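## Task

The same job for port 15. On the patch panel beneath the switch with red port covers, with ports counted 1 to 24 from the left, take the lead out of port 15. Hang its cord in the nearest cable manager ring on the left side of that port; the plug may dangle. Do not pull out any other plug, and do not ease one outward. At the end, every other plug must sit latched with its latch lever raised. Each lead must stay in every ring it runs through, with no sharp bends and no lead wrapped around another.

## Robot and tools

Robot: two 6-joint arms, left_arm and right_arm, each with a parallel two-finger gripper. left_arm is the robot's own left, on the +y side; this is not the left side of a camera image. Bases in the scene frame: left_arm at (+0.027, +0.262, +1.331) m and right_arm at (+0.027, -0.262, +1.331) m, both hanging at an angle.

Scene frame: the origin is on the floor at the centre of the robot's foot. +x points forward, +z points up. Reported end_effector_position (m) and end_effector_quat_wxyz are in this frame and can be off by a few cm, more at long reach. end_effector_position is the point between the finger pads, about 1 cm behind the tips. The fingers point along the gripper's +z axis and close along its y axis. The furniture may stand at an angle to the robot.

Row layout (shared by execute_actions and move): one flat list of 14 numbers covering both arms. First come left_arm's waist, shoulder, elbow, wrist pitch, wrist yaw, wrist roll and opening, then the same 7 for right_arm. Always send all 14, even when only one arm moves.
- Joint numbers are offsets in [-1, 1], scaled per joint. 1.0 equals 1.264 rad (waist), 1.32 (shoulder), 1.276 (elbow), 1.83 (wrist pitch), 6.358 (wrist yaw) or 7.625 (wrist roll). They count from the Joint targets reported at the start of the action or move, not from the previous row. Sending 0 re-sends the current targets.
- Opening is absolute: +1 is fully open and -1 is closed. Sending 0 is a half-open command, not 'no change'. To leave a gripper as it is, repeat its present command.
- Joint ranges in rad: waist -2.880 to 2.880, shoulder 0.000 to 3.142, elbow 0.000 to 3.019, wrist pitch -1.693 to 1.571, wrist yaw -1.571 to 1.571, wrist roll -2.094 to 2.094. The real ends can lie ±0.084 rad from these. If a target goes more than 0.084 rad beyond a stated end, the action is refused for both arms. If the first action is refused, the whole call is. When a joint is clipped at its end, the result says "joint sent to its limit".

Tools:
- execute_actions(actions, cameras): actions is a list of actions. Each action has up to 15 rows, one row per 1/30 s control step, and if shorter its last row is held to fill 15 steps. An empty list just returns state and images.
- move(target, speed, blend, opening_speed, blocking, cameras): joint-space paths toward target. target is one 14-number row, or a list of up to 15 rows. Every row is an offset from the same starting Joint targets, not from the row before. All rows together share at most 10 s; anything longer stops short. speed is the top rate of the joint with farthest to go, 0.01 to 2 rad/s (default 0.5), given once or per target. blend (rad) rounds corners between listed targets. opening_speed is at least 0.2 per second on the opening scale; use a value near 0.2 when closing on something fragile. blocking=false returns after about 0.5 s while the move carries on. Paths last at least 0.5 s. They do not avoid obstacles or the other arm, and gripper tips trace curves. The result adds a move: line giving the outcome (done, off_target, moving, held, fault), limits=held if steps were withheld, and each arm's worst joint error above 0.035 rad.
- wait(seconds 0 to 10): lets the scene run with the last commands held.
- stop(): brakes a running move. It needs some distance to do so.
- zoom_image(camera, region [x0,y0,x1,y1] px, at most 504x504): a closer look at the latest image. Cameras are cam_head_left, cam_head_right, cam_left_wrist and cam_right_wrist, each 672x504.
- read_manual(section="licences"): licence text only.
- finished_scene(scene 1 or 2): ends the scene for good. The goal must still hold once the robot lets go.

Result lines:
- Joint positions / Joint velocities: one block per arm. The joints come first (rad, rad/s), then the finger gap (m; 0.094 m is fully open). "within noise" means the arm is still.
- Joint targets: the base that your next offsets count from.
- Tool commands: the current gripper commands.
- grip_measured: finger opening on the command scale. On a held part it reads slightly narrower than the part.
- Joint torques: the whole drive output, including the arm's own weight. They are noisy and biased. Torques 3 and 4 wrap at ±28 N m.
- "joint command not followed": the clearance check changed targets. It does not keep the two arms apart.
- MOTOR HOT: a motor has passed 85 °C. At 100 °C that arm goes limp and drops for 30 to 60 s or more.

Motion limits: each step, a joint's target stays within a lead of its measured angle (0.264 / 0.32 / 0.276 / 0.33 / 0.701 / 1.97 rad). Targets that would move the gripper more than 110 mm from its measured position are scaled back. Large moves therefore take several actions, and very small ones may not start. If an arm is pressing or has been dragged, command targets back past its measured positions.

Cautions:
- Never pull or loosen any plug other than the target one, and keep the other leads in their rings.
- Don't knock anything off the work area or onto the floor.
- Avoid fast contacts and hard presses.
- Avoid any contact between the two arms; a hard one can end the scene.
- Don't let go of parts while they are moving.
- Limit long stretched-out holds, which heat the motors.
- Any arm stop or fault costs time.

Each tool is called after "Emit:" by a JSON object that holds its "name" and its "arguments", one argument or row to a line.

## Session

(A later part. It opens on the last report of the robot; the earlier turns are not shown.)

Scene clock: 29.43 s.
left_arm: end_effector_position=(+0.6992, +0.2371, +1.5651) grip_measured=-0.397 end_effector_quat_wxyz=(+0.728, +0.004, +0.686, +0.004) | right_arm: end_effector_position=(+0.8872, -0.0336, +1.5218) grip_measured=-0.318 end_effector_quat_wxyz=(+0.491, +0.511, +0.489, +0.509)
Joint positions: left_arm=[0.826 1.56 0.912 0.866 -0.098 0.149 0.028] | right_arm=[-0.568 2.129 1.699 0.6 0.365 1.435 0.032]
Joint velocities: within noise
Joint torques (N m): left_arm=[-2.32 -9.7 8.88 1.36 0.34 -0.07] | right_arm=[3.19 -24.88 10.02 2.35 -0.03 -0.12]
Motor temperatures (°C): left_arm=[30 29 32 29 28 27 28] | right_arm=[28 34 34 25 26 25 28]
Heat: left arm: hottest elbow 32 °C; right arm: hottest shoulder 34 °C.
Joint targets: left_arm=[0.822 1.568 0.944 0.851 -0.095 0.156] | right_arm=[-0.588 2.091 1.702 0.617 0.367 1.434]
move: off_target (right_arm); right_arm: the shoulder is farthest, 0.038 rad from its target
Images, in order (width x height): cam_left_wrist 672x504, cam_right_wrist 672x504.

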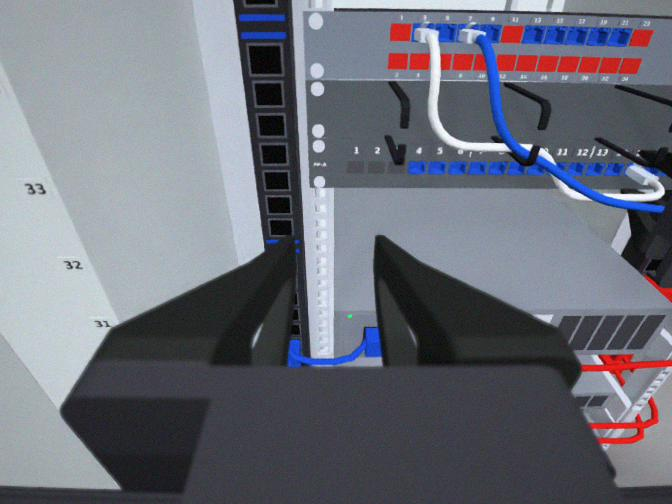

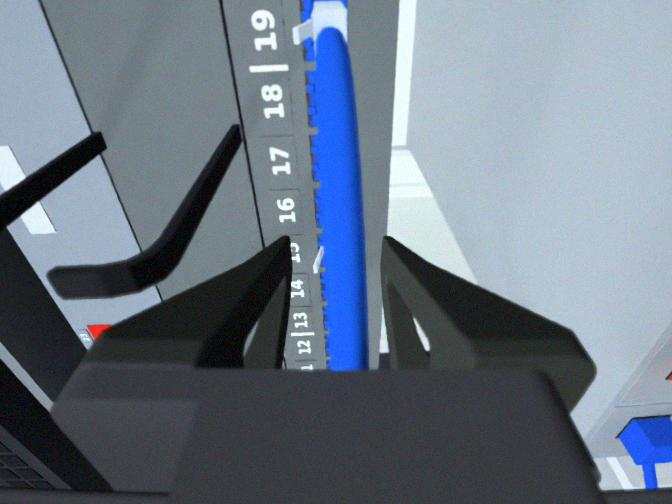

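Emit:
{"name": "move", "arguments": {
  "target": [0,0,0,0,0,0,-0.4,0,0,-0.0055,0,0,0,-0.6],
  "speed": 0.1,
  "opening_speed": 0.2,
  "cameras": ["cam_right_wrist","cam_left_wrist"]
}}

Emit:
{"name": "zoom_image", "arguments": {
  "camera": "cam_right_wrist",
  "region": [220, 160, 440, 380]
}}

Emit:
{"name": "zoom_image", "arguments": {
  "camera": "cam_left_wrist",
  "region": [552, 100, 672, 220]
}}

Scene clock: 31.70 s.
left_arm: end_effector_position=(+0.6992, +0.2371, +1.5651) grip_measured=-0.397 end_effector_quat_wxyz=(+0.728, +0.004, +0.686, +0.004) | right_arm: end_effector_position=(+0.8864, -0.0339, +1.5201) grip_measured=-0.597 end_effector_quat_wxyz=(+0.491, +0.512, +0.490, +0.508)
Joint positions: left_arm=[0.826 1.56 0.912 0.866 -0.098 0.149 0.028] | right_arm=[-0.569 2.128 1.695 0.6 0.365 1.435 0.019]
Joint velocities: within noise
Joint torques (N m): left_arm=[-2.37 -10.46 8.68 1.43 0.35 -0.04] | right_arm=[3.19 -25.11 9.77 2.37 -0.01 -0.13]
Motor temperatures (°C): left_arm=[30 29 32 29 28 27 28] | right_arm=[28 34 35 25 26 25 28]
Heat: left arm: hottest elbow 32 °C; right arm: hottest elbow 35 °C.
Joint targets: left_arm=[0.822 1.568 0.944 0.851 -0.095 0.156] | right_arm=[-0.588 2.091 1.695 0.617 0.367 1.434]
move: off_target (right_arm); right_arm: the shoulder is farthest, 0.037 rad from its target
Images, in order (width x height): cam_left_wrist 672x504, cam_right_wrist 672x504.

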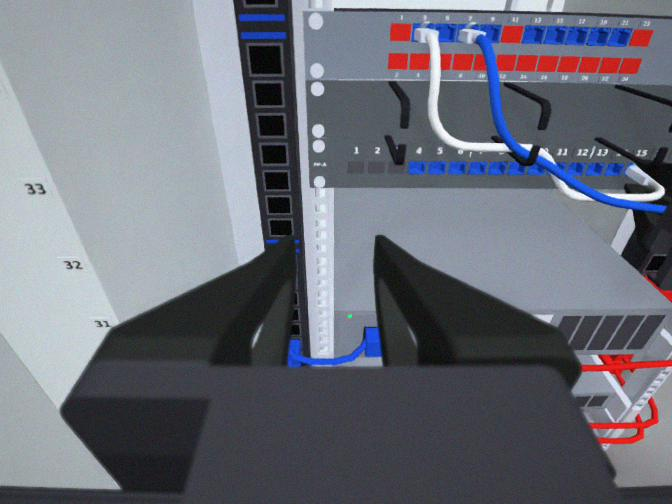

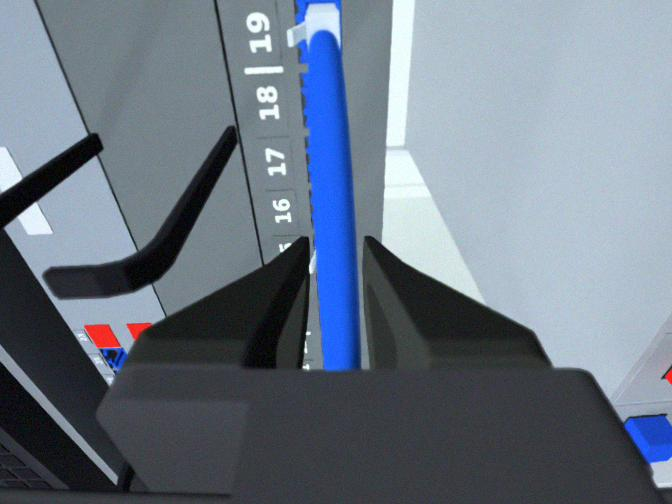

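Scaled by 2.291 from the camera's 672x504 image, which has a finer 960x720 frame.

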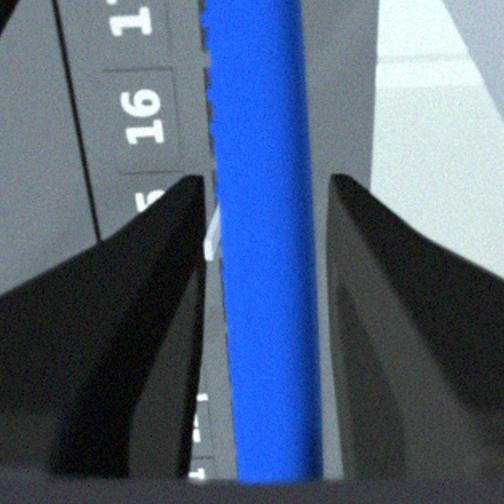

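Scaled by 4.200 from the camera's 672x504 image, which has a finer 960x720 frame.

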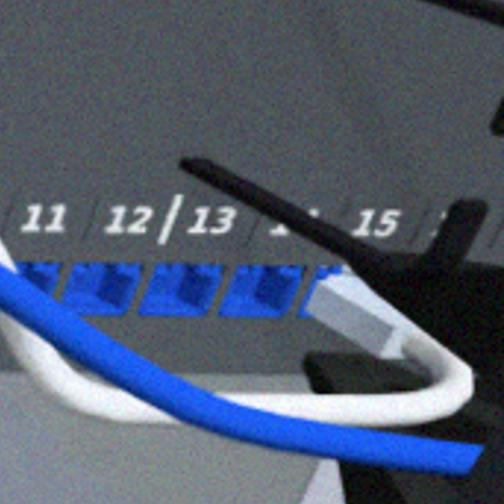

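Emit:
{"name": "move", "arguments": {
  "target": [0,0,0,0,0,0,-0.4,0,0,0,0,0,0,-0.85],
  "opening_speed": 0.2,
  "cameras": ["cam_right_wrist","cam_left_wrist"]
}}

Emit:
{"name": "zoom_image", "arguments": {
  "camera": "cam_right_wrist",
  "region": [220, 160, 440, 380]
}}

Emit:
{"name": "zoom_image", "arguments": {
  "camera": "cam_left_wrist",
  "region": [552, 100, 672, 220]
}}

Scene clock: 33.60 s.
left_arm: end_effector_position=(+0.6992, +0.2371, +1.5651) grip_measured=-0.397 end_effector_quat_wxyz=(+0.728, +0.004, +0.686, +0.004) | right_arm: end_effector_position=(+0.8863, -0.0346, +1.5218) grip_measured=-0.843 end_effector_quat_wxyz=(+0.491, +0.511, +0.489, +0.508)
Joint positions: left_arm=[0.826 1.56 0.912 0.866 -0.098 0.149 0.028] | right_arm=[-0.569 2.125 1.694 0.6 0.365 1.435 0.007]
Joint velocities: within noise
Joint torques (N m): left_arm=[-2.84 -9.93 8.81 1.43 0.37 -0.08] | right_arm=[3.25 -24.82 9.91 2.44 -0.03 -0.11]
Motor temperatures (°C): left_arm=[30 29 32 29 28 27 28] | right_arm=[28 34 35 25 26 25 28]
Heat: left arm: hottest elbow 32 °C; right arm: hottest elbow 35 °C.
Joint targets: left_arm=[0.822 1.568 0.944 0.851 -0.095 0.156] | right_arm=[-0.588 2.091 1.695 0.617 0.367 1.434]
move: done
Images, in order (width x height): cam_left_wrist 672x504, cam_right_wrist 672x504.

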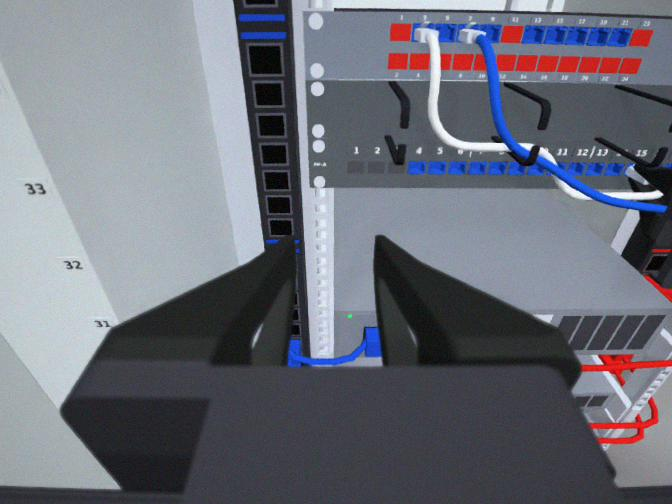

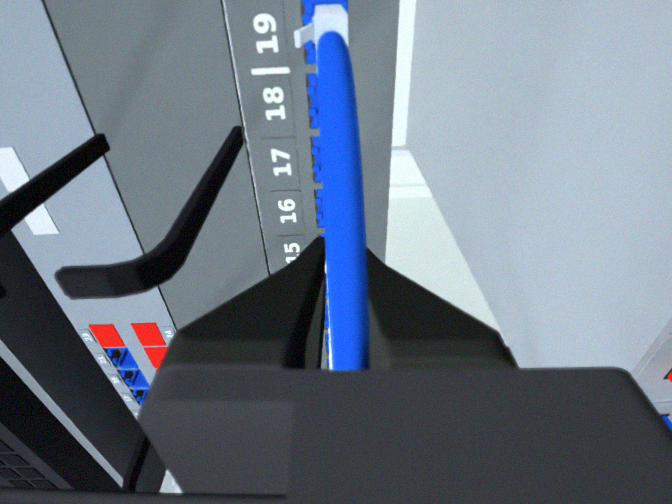

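Scaled by 2.291 from the camera's 672x504 image, which has a finer 960x720 frame.

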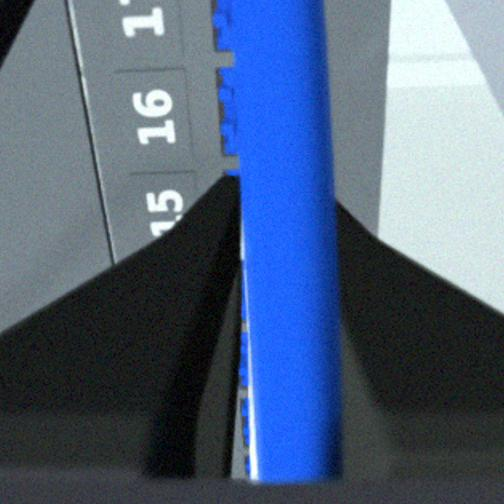

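Scaled by 4.200 from the camera's 672x504 image, which has a finer 960x720 frame.

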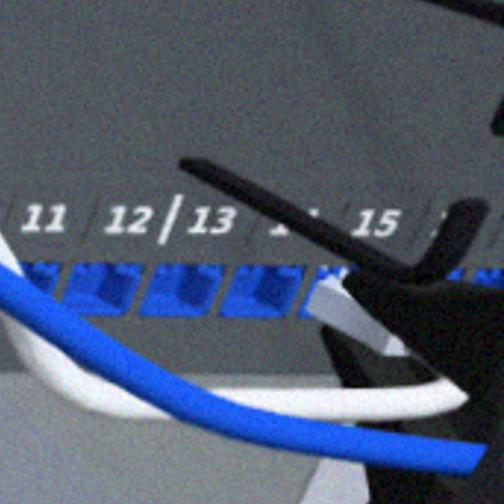

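Emit:
{"name": "move", "arguments": {
  "target": [0,0,0,0,0,0,-0.4,0,0,0,0,0,0,-1],
  "opening_speed": 0.2,
  "cameras": ["cam_right_wrist","cam_left_wrist"]
}}

Emit:
{"name": "zoom_image", "arguments": {
  "camera": "cam_left_wrist",
  "region": [552, 100, 672, 220]
}}

Scene clock: 34.83 s.
left_arm: end_effector_position=(+0.6992, +0.2371, +1.5651) grip_measured=-0.397 end_effector_quat_wxyz=(+0.728, +0.004, +0.686, +0.004) | right_arm: end_effector_position=(+0.8863, -0.0346, +1.5218) grip_measured=-0.884 end_effector_quat_wxyz=(+0.491, +0.511, +0.489, +0.508)
Joint positions: left_arm=[0.826 1.56 0.912 0.866 -0.098 0.149 0.028] | right_arm=[-0.569 2.125 1.694 0.6 0.365 1.435 0.005]
Joint velocities: within noise
Joint torques (N m): left_arm=[-2.32 -10.46 8.59 1.29 0.38 -0.09] | right_arm=[3.08 -24.59 9.89 2.36 -0.03 -0.12]
Motor temperatures (°C): left_arm=[30 29 32 29 28 27 28] | right_arm=[28 35 35 25 26 25 28]
Heat: left arm: hottest elbow 32 °C; right arm: hottest shoulder 35 °C.
Joint targets: left_arm=[0.822 1.568 0.944 0.851 -0.095 0.156] | right_arm=[-0.588 2.091 1.695 0.617 0.367 1.434]
move: done
Images, in order (width x height): cam_left_wrist 672x504, cam_right_wrist 672x504.

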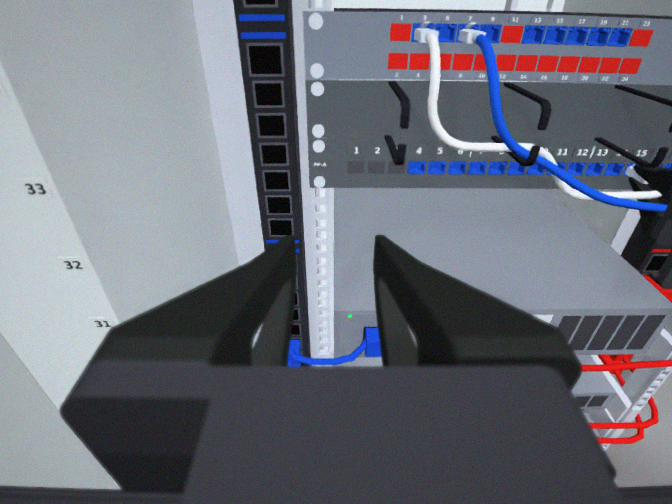

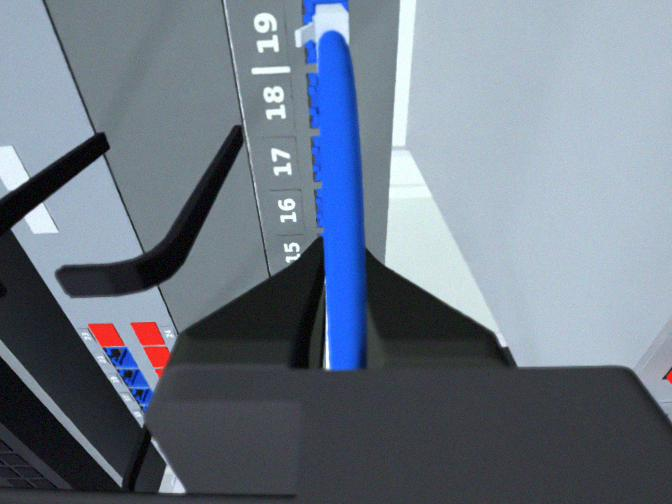

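Scaled by 4.200 from the camera's 672x504 image, which has a finer 960x720 frame.

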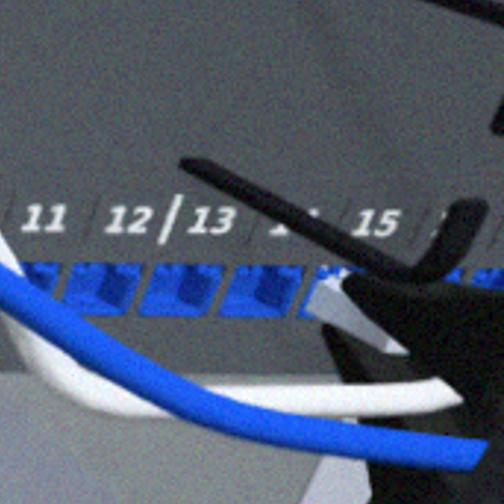

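Emit:
{"name": "move", "arguments": {
  "target": [0,0,0,0,0,0,-0.4,0.02,-0.017,-0.0341,0.0118,0.0009,0,-1],
  "speed": 0.08,
  "cameras": ["cam_right_wrist","cam_left_wrist"]
}}

Emit:
{"name": "zoom_image", "arguments": {
  "camera": "cam_left_wrist",
  "region": [552, 100, 672, 220]
}}

Emit:
{"name": "zoom_image", "arguments": {
  "camera": "cam_right_wrist",
  "region": [220, 0, 440, 220]
}}

Scene clock: 36.60 s.
left_arm: end_effector_position=(+0.6992, +0.2371, +1.5651) grip_measured=-0.397 end_effector_quat_wxyz=(+0.728, +0.004, +0.686, +0.004) | right_arm: end_effector_position=(+0.8768, -0.0373, +1.5196) grip_measured=-0.885 end_effector_quat_wxyz=(+0.491, +0.513, +0.489, +0.506)
Joint positions: left_arm=[0.826 1.56 0.912 0.866 -0.098 0.149 0.028] | right_arm=[-0.568 2.105 1.652 0.618 0.37 1.435 0.005]
Joint velocities: within noise
Joint torques (N m): left_arm=[-1.79 -10.87 8.72 1.46 0.35 -0.04] | right_arm=[5.13 -24.59 9.57 2.5 0 -0.13]
Motor temperatures (°C): left_arm=[30 29 33 29 28 27 28] | right_arm=[28 35 35 25 26 25 29]
Heat: left arm: hottest elbow 33 °C; right arm: hottest shoulder 35 °C.
Joint targets: left_arm=[0.822 1.568 0.944 0.851 -0.095 0.156] | right_arm=[-0.563 2.068 1.652 0.638 0.373 1.434]
move: off_target (right_arm); right_arm: the shoulder is farthest, 0.037 rad from its target
Images, in order (width x height): cam_left_wrist 672x504, cam_right_wrist 672x504.

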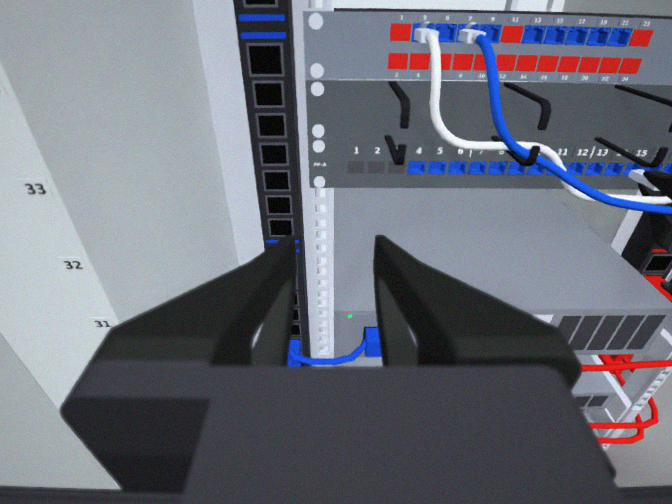

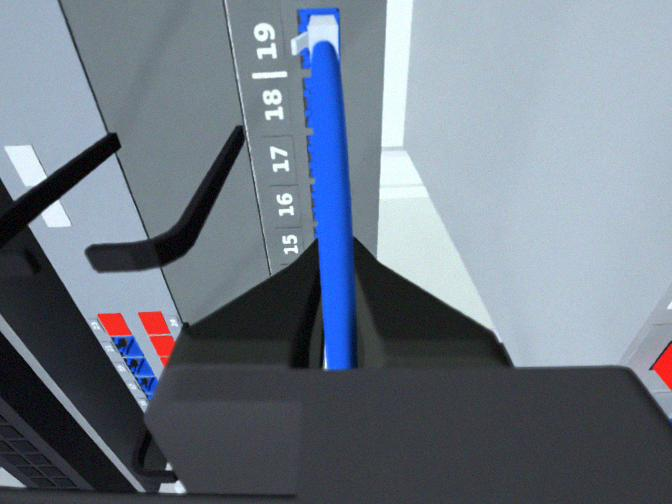

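Scaled by 4.200 from the camera's 672x504 image, which has a finer 960x720 frame.

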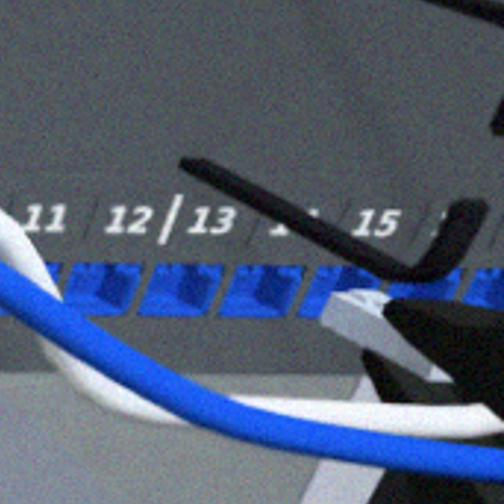

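Scaled by 2.291 from the camera's 672x504 image, which has a finer 960x720 frame.

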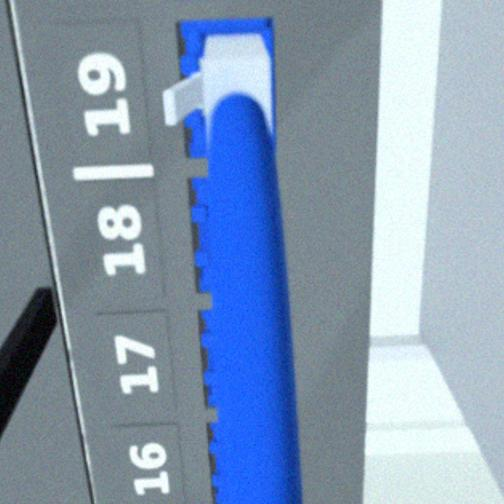

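Emit:
{"name": "move", "arguments": {
  "target": [0,0,0,0,0,0,-0.4,0.0196,-0.019,-0.0341,0.0117,0.0008,0,-1],
  "speed": 0.08,
  "cameras": ["cam_right_wrist","cam_left_wrist"]
}}

Emit:
{"name": "zoom_image", "arguments": {
  "camera": "cam_left_wrist",
  "region": [552, 100, 672, 220]
}}

Emit:
{"name": "zoom_image", "arguments": {
  "camera": "cam_right_wrist",
  "region": [220, 0, 440, 220]
}}

Scene clock: 37.73 s.
left_arm: end_effector_position=(+0.6992, +0.2371, +1.5651) grip_measured=-0.397 end_effector_quat_wxyz=(+0.728, +0.004, +0.686, +0.004) | right_arm: end_effector_position=(+0.8659, -0.0377, +1.5217) grip_measured=-0.885 end_effector_quat_wxyz=(+0.491, +0.513, +0.488, +0.507)
Joint positions: left_arm=[0.826 1.56 0.912 0.866 -0.098 0.149 0.028] | right_arm=[-0.562 2.081 1.609 0.639 0.376 1.435 0.005]
Joint velocities: within noise
Joint torques (N m): left_arm=[-2.43 -10.11 8.68 1.47 0.4 -0.03] | right_arm=[7.06 -24.47 9.47 2.51 -0.03 -0.13]
Motor temperatures (°C): left_arm=[30 29 33 29 28 27 28] | right_arm=[28 35 35 25 26 25 29]
Heat: left arm: hottest elbow 33 °C; right arm: hottest shoulder 35 °C.
Joint targets: left_arm=[0.822 1.568 0.944 0.851 -0.095 0.156] | right_arm=[-0.538 2.043 1.608 0.660 0.378 1.434]
move: off_target (right_arm); right_arm: the shoulder is farthest, 0.038 rad from its target
Images, in order (width x height): cam_left_wrist 672x504, cam_right_wrist 672x504.

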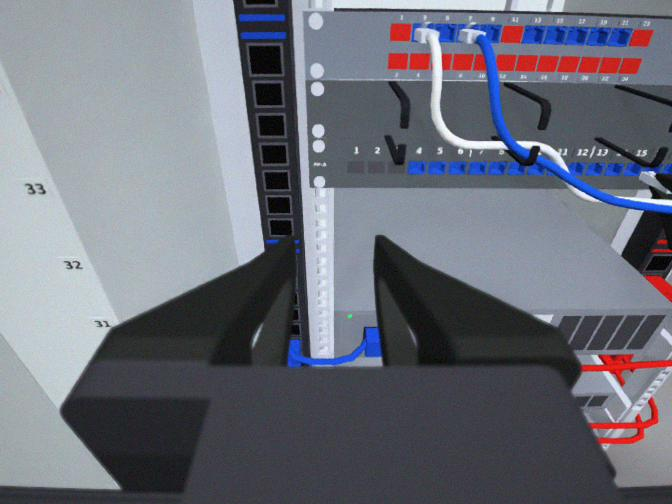

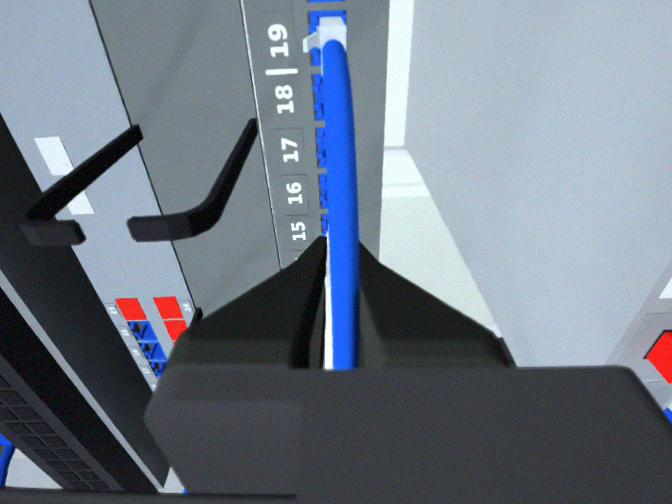

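Scaled by 4.200 from the camera's 672x504 image, which has a finer 960x720 frame.

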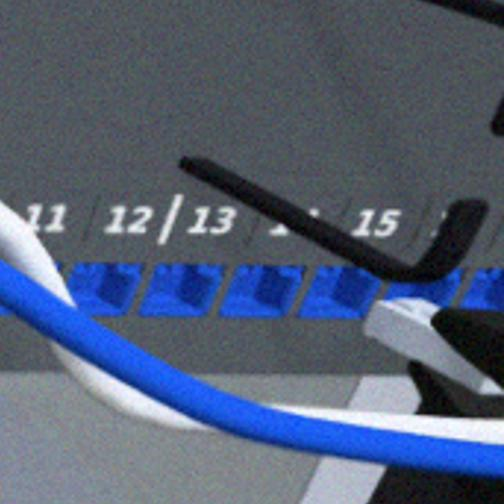

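Scaled by 2.291 from the camera's 672x504 image, which has a finer 960x720 frame.

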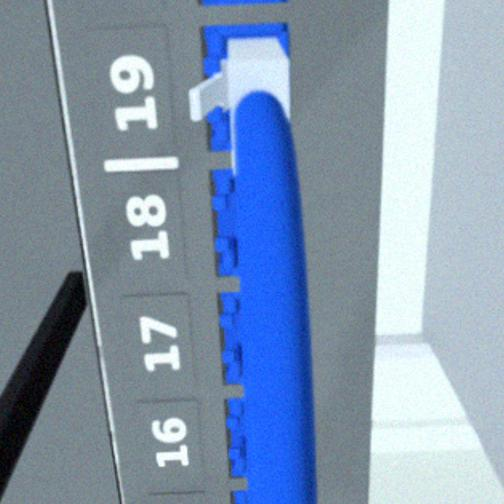

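Emit:
{"name": "move", "arguments": {
  "target": [0,0,0,0,0,0,-0.4,0,0,0,0,0,0,-0.6],
  "opening_speed": 0.2,
  "cameras": ["cam_right_wrist","cam_left_wrist"]
}}

Emit:
{"name": "zoom_image", "arguments": {
  "camera": "cam_left_wrist",
  "region": [552, 100, 672, 220]
}}

Emit:
{"name": "zoom_image", "arguments": {
  "camera": "cam_right_wrist",
  "region": [220, 160, 440, 380]
}}

Scene clock: 40.73 s.
left_arm: end_effector_position=(+0.6992, +0.2371, +1.5651) grip_measured=-0.397 end_effector_quat_wxyz=(+0.728, +0.004, +0.686, +0.004) | right_arm: end_effector_position=(+0.8657, -0.0377, +1.5221) grip_measured=-0.603 end_effector_quat_wxyz=(+0.492, +0.513, +0.488, +0.507)
Joint positions: left_arm=[0.826 1.56 0.912 0.866 -0.098 0.149 0.028] | right_arm=[-0.561 2.08 1.609 0.641 0.377 1.435 0.019]
Joint velocities: within noise
Joint torques (N m): left_arm=[-1.79 -10.46 8.76 1.24 0.38 -0.04] | right_arm=[6.83 -24.23 9.59 2.48 -0.05 -0.12]
Motor temperatures (°C): left_arm=[30 30 33 29 28 27 28] | right_arm=[28 36 35 25 26 25 29]
Heat: left arm: hottest elbow 33 °C; right arm: hottest shoulder 36 °C.
Joint targets: left_arm=[0.822 1.568 0.944 0.851 -0.095 0.156] | right_arm=[-0.538 2.043 1.608 0.660 0.378 1.434]
move: off_target (right_arm); right_arm: the shoulder is farthest, 0.037 rad from its target
Images, in order (width x height): cam_left_wrist 672x504, cam_right_wrist 672x504.

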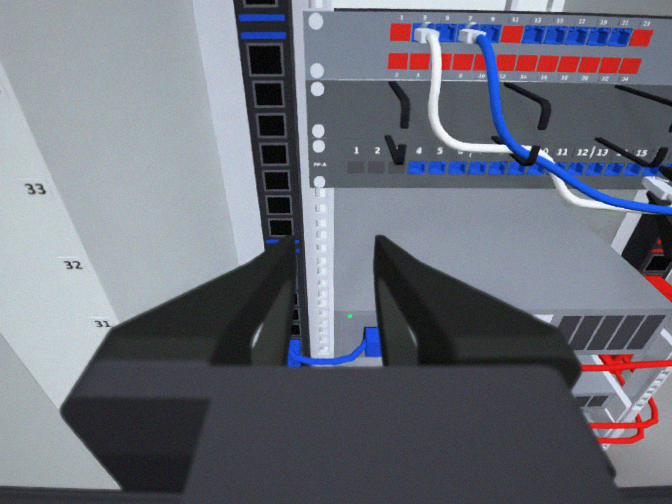

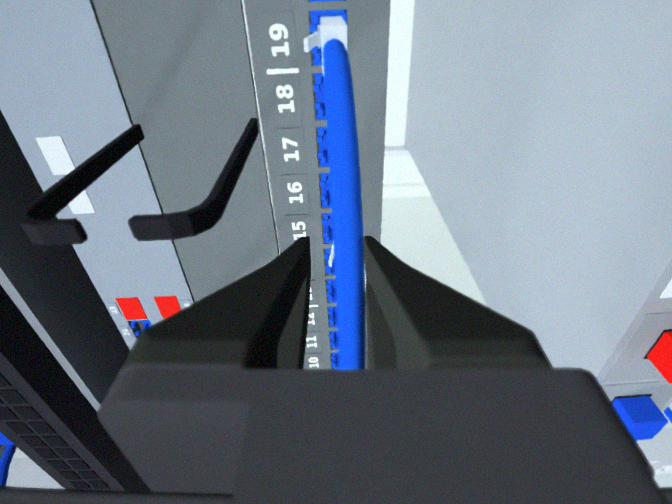

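Scaled by 4.200 from the camera's 672x504 image, which has a finer 960x720 frame.

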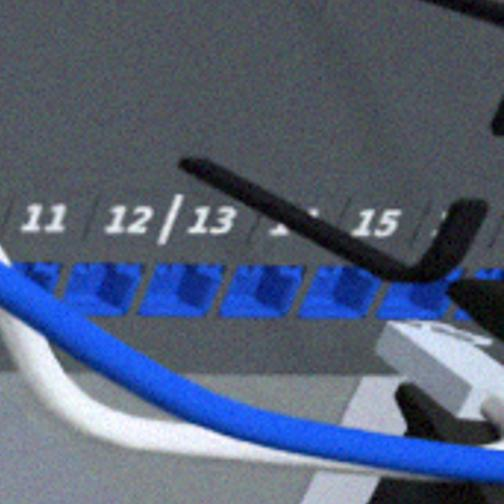

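Scaled by 2.291 from the camera's 672x504 image, which has a finer 960x720 frame.

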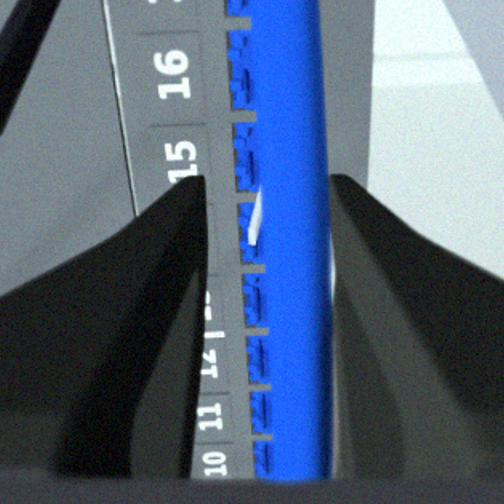

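Emit:
{"name": "zoom_image", "arguments": {
  "camera": "cam_left_wrist",
  "region": [472, 110, 672, 240]
}}

Emit:
{"name": "zoom_image", "arguments": {
  "camera": "cam_left_wrist",
  "region": [500, 120, 580, 200]
}}

Scaled by 2.520 from the camera's 672x504 image, which has a finer 960x720 frame.

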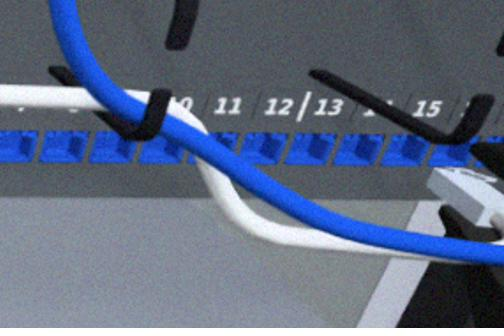

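Scaled by 6.300 from the camera's 672x504 image, which has a finer 960x720 frame.

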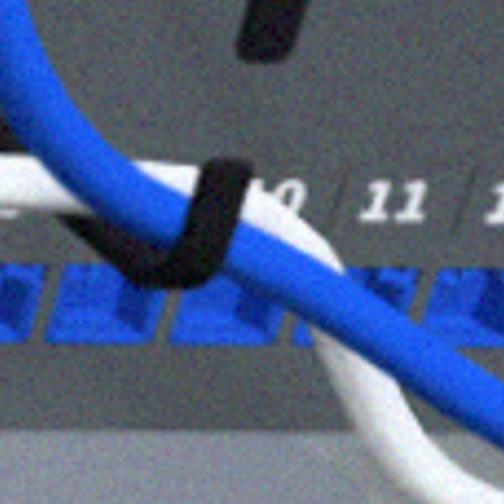

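Emit:
{"name": "move", "arguments": {
  "target": [0,0,0,0,0,0,-0.4,0.045,-0.066,-0.153,0.063,0.0057,0,-0.5],
  "speed": 0.12,
  "opening_speed": 0.3,
  "cameras": ["cam_right_wrist","cam_left_wrist"]
}}

Emit:
{"name": "zoom_image", "arguments": {
  "camera": "cam_left_wrist",
  "region": [472, 110, 672, 240]
}}

Emit:
{"name": "zoom_image", "arguments": {
  "camera": "cam_right_wrist",
  "region": [220, 100, 440, 320]
}}

Scene clock: 45.13 s.
left_arm: end_effector_position=(+0.6992, +0.2371, +1.5651) grip_measured=-0.397 end_effector_quat_wxyz=(+0.728, +0.004, +0.686, +0.004) | right_arm: end_effector_position=(+0.8053, -0.0165, +1.5216) grip_measured=-0.502 end_effector_quat_wxyz=(+0.485, +0.508, +0.488, +0.518)
Joint positions: left_arm=[0.826 1.56 0.912 0.866 -0.098 0.149 0.028] | right_arm=[-0.502 1.991 1.414 0.756 0.412 1.435 0.023]
Joint velocities: within noise
Joint torques (N m): left_arm=[-2.43 -10.46 8.69 1.39 0.32 -0.03] | right_arm=[6.18 -22.59 8.9 2.4 -0.01 -0.11]
Motor temperatures (°C): left_arm=[30 30 33 29 28 27 28] | right_arm=[28 36 35 25 26 25 29]
Heat: left arm: hottest elbow 33 °C; right arm: hottest shoulder 36 °C.
Joint targets: left_arm=[0.822 1.568 0.944 0.851 -0.095 0.156] | right_arm=[-0.481 1.956 1.413 0.775 0.414 1.434]
move: done
Images, in order (width x height): cam_left_wrist 672x504, cam_right_wrist 672x504.

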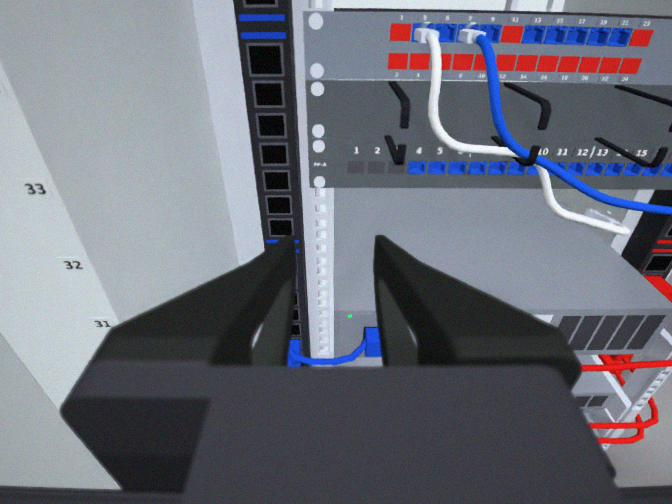

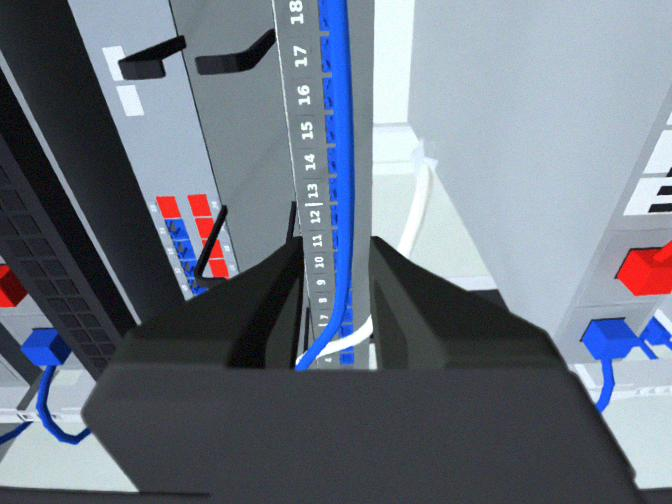

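Scaled by 2.520 from the camera's 672x504 image, which has a finer 960x720 frame.

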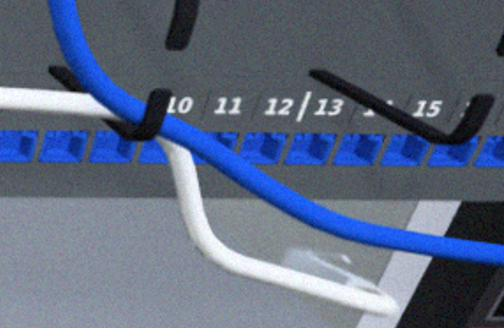

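Scaled by 2.291 from the camera's 672x504 image, which has a finer 960x720 frame.

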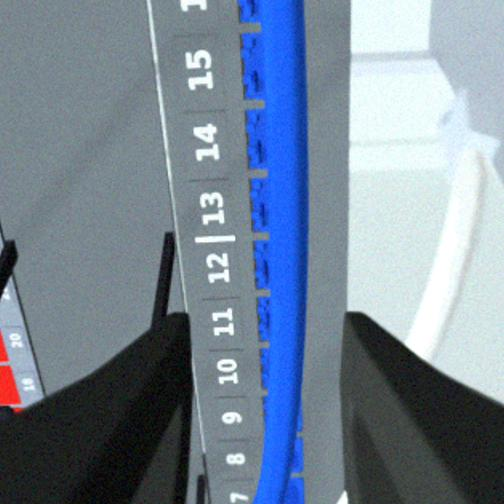

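Emit:
{"name": "move", "arguments": {
  "target": [0,0,0,0,0,0,-0.4,-0.0649,0.2818,0.2053,0.2574,-0.0189,-0.0215,-0.5],
  "speed": 0.3,
  "cameras": ["cam_right_wrist","cam_left_wrist","cam_head_right"]
}}

Emit:
{"name": "zoom_image", "arguments": {
  "camera": "cam_left_wrist",
  "region": [472, 110, 672, 260]
}}

Emit:
{"name": "zoom_image", "arguments": {
  "camera": "cam_right_wrist",
  "region": [220, 60, 460, 300]
}}

Scene clock: 55.90 s.
left_arm: end_effector_position=(+0.6992, +0.2371, +1.5651) grip_measured=-0.397 end_effector_quat_wxyz=(+0.728, +0.004, +0.686, +0.004) | right_arm: end_effector_position=(+0.8404, -0.0105, +1.4709) grip_measured=-0.502 end_effector_quat_wxyz=(+0.574, +0.408, +0.402, +0.584)
Joint positions: left_arm=[0.826 1.56 0.912 0.866 -0.098 0.149 0.028] | right_arm=[-0.546 2.321 1.624 1.228 0.297 1.286 0.023]
Joint velocities: within noise
Joint torques (N m): left_arm=[-1.9 -10.46 8.62 1.37 0.36 -0.08] | right_arm=[3.66 -21.07 12.44 2.19 -0.32 -0.29]
Motor temperatures (°C): left_arm=[30 30 34 29 28 27 28] | right_arm=[28 38 36 25 26 25 28]
Heat: left arm: hottest elbow 34 °C; right arm: hottest shoulder 38 °C.
Joint targets: left_arm=[0.822 1.568 0.944 0.851 -0.095 0.156] | right_arm=[-0.563 2.328 1.675 1.246 0.294 1.270]
move: off_target (right_arm); right_arm: the elbow is farthest, 0.051 rad from its target
Images, in order (width x height): cam_head_right 672x504, cam_left_wrist 672x504, cam_right_wrist 672x504.

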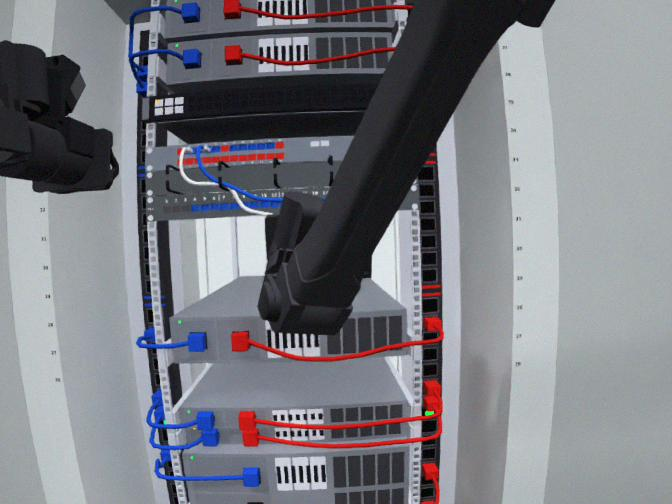

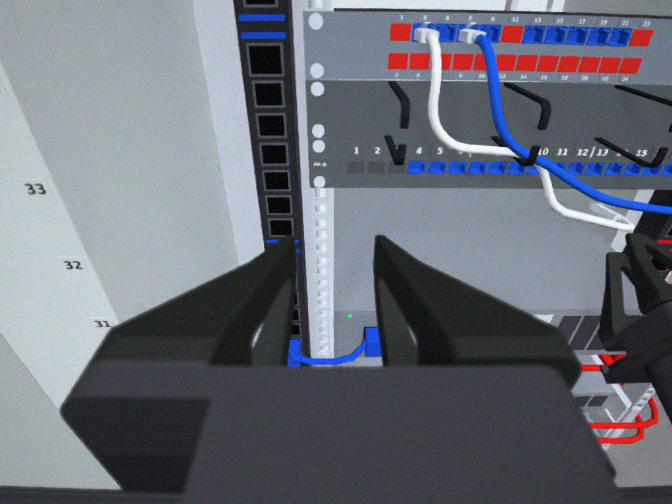

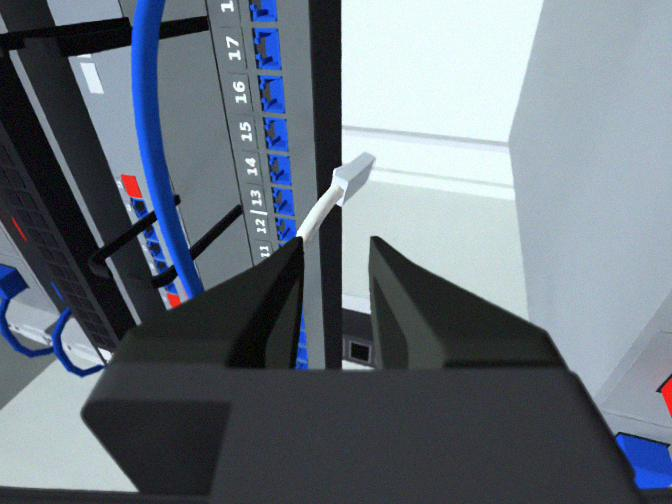

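Scaled by 2.520 from the camera's 672x504 image, which has a finer 960x720 frame.

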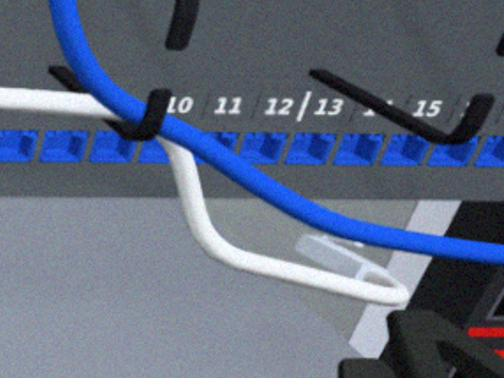

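Scaled by 2.100 from the camera's 672x504 image, which has a finer 960x720 frame.

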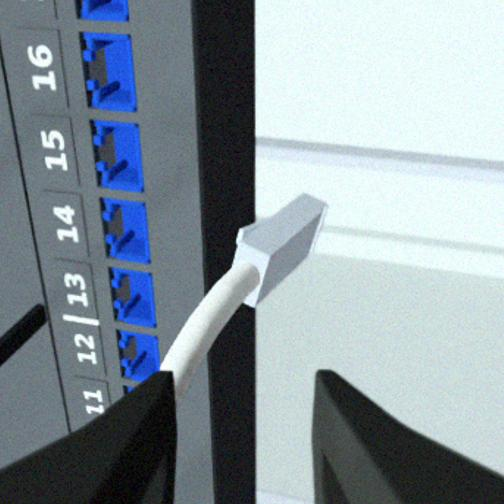

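Emit:
{"name": "move", "arguments": {
  "target": [0,0,0,0,0,0,-0.4,0.038,-0.1583,-0.1019,-0.2077,0.0137,0.0136,-0.58],
  "speed": 0.25,
  "cameras": ["cam_right_wrist","cam_left_wrist"]
}}

Emit:
{"name": "zoom_image", "arguments": {
  "camera": "cam_left_wrist",
  "region": [532, 130, 672, 270]
}}

Emit:
{"name": "zoom_image", "arguments": {
  "camera": "cam_right_wrist",
  "region": [220, 60, 460, 300]
}}

Scene clock: 60.83 s.
left_arm: end_effector_position=(+0.6992, +0.2371, +1.5651) grip_measured=-0.397 end_effector_quat_wxyz=(+0.728, +0.004, +0.686, +0.004) | right_arm: end_effector_position=(+0.8434, -0.0180, +1.4881) grip_measured=-0.578 end_effector_quat_wxyz=(+0.522, +0.480, +0.474, +0.522)
Joint positions: left_arm=[0.826 1.56 0.912 0.866 -0.098 0.149 0.028] | right_arm=[-0.536 2.15 1.545 0.872 0.379 1.359 0.02]
Joint velocities: within noise
Joint torques (N m): left_arm=[-1.73 -10.58 8.87 1.42 0.36 -0.06] | right_arm=[6.65 -23.53 8.77 1.35 -0.04 0.07]
Motor temperatures (°C): left_arm=[30 30 35 29 28 27 28] | right_arm=[28 39 36 25 26 25 28]
Heat: left arm: hottest elbow 35 °C; right arm: hottest shoulder 39 °C.
Joint targets: left_arm=[0.822 1.568 0.944 0.851 -0.095 0.156] | right_arm=[-0.515 2.119 1.545 0.866 0.381 1.374]
move: done
Images, in order (width x height): cam_left_wrist 672x504, cam_right_wrist 672x504.

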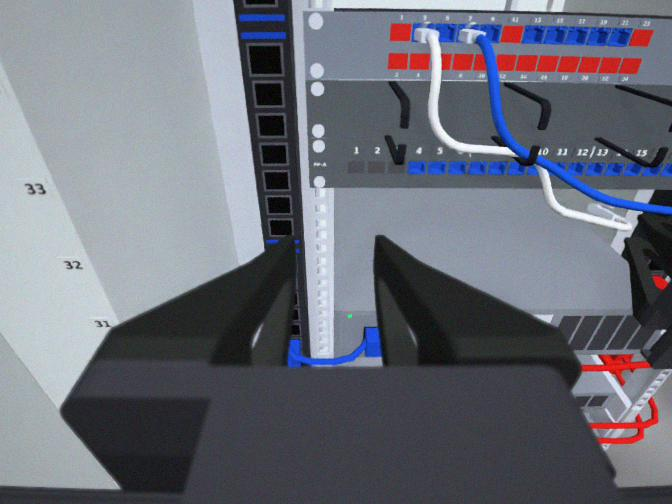

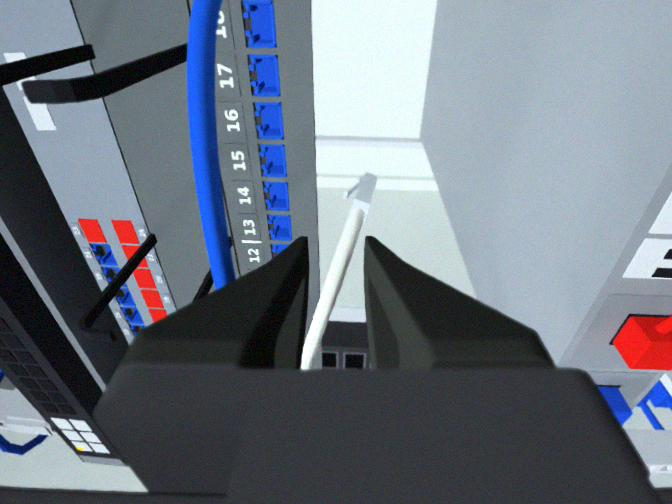

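Scaled by 3.600 from the camera's 672x504 image, which has a finer 960x720 frame.

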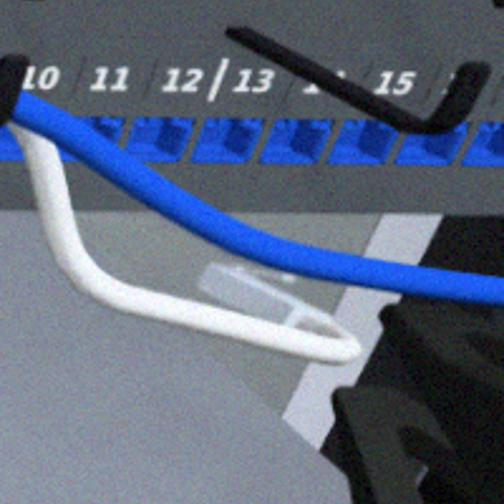

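Scaled by 2.100 from the camera's 672x504 image, which has a finer 960x720 frame.

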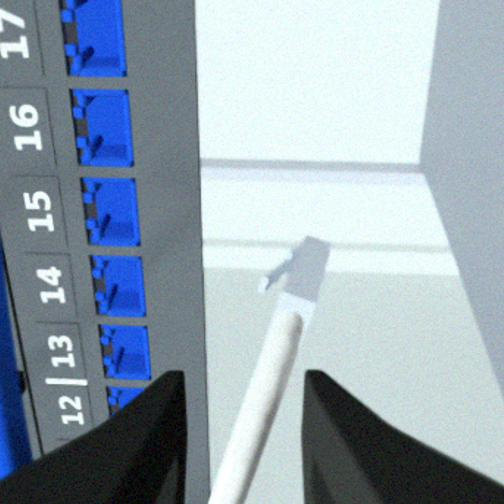

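Emit:
{"name": "move", "arguments": {
  "target": [0,0,0,0,0,0,-0.4,-0.0483,0.1045,0.185,-0.0508,-0.0049,0,-0.56],
  "speed": 0.12,
  "cameras": ["cam_right_wrist","cam_left_wrist"]
}}

Emit:
{"name": "zoom_image", "arguments": {
  "camera": "cam_left_wrist",
  "region": [532, 130, 672, 270]
}}

Emit:
{"name": "zoom_image", "arguments": {
  "camera": "cam_right_wrist",
  "region": [220, 100, 460, 340]
}}

Scene clock: 64.10 s.
left_arm: end_effector_position=(+0.6992, +0.2371, +1.5651) grip_measured=-0.397 end_effector_quat_wxyz=(+0.728, +0.004, +0.686, +0.004) | right_arm: end_effector_position=(+0.8873, -0.0145, +1.4800) grip_measured=-0.562 end_effector_quat_wxyz=(+0.521, +0.478, +0.480, +0.520)
Joint positions: left_arm=[0.826 1.56 0.912 0.866 -0.098 0.149 0.028] | right_arm=[-0.558 2.243 1.72 0.779 0.353 1.36 0.021]
Joint velocities: within noise
Joint torques (N m): left_arm=[-2.26 -10.29 8.49 1.4 0.33 -0.06] | right_arm=[3.6 -21.54 14.54 1.42 -0.23 0.03]
Motor temperatures (°C): left_arm=[30 30 35 29 28 27 28] | right_arm=[28 39 37 25 26 25 28]
Heat: left arm: hottest elbow 35 °C; right arm: hottest shoulder 39 °C.
Joint targets: left_arm=[0.822 1.568 0.944 0.851 -0.095 0.156] | right_arm=[-0.576 2.257 1.781 0.773 0.350 1.374]
move: off_target (right_arm); right_arm: the elbow is farthest, 0.061 rad from its target
Images, in order (width x height): cam_left_wrist 672x504, cam_right_wrist 672x504.

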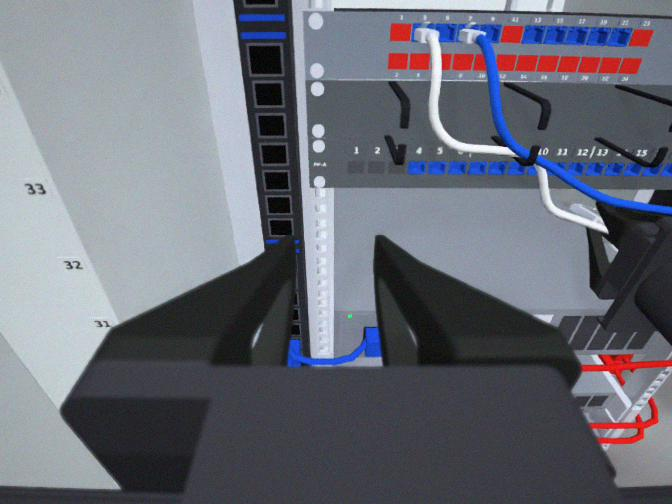

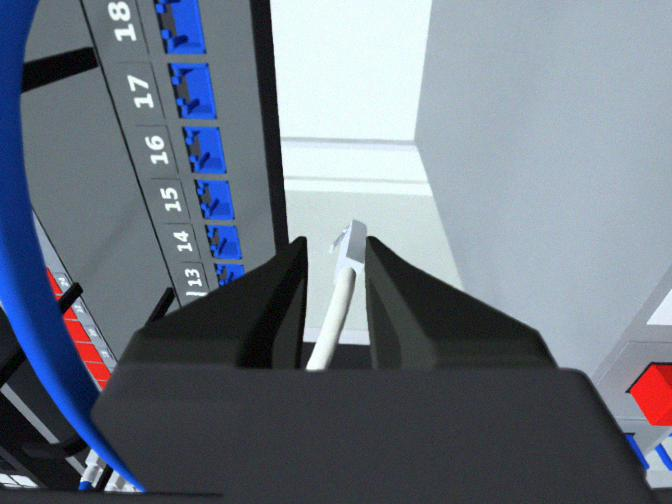

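Scaled by 3.600 from the camera's 672x504 image, which has a finer 960x720 frame.

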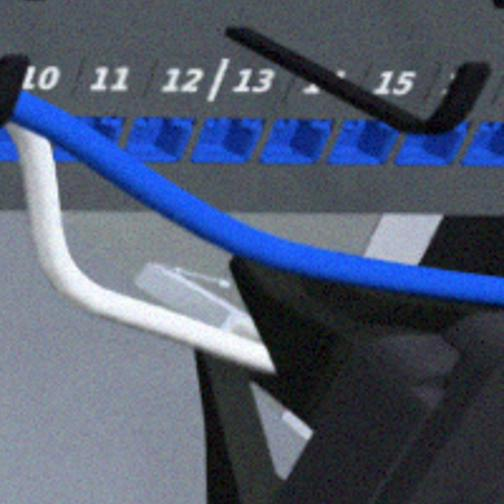

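Scaled by 2.100 from the camera's 672x504 image, which has a finer 960x720 frame.

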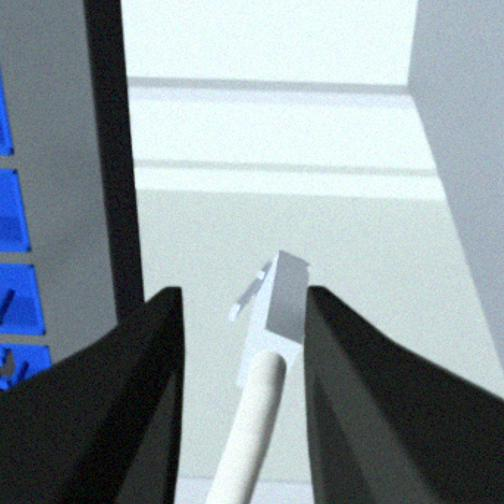

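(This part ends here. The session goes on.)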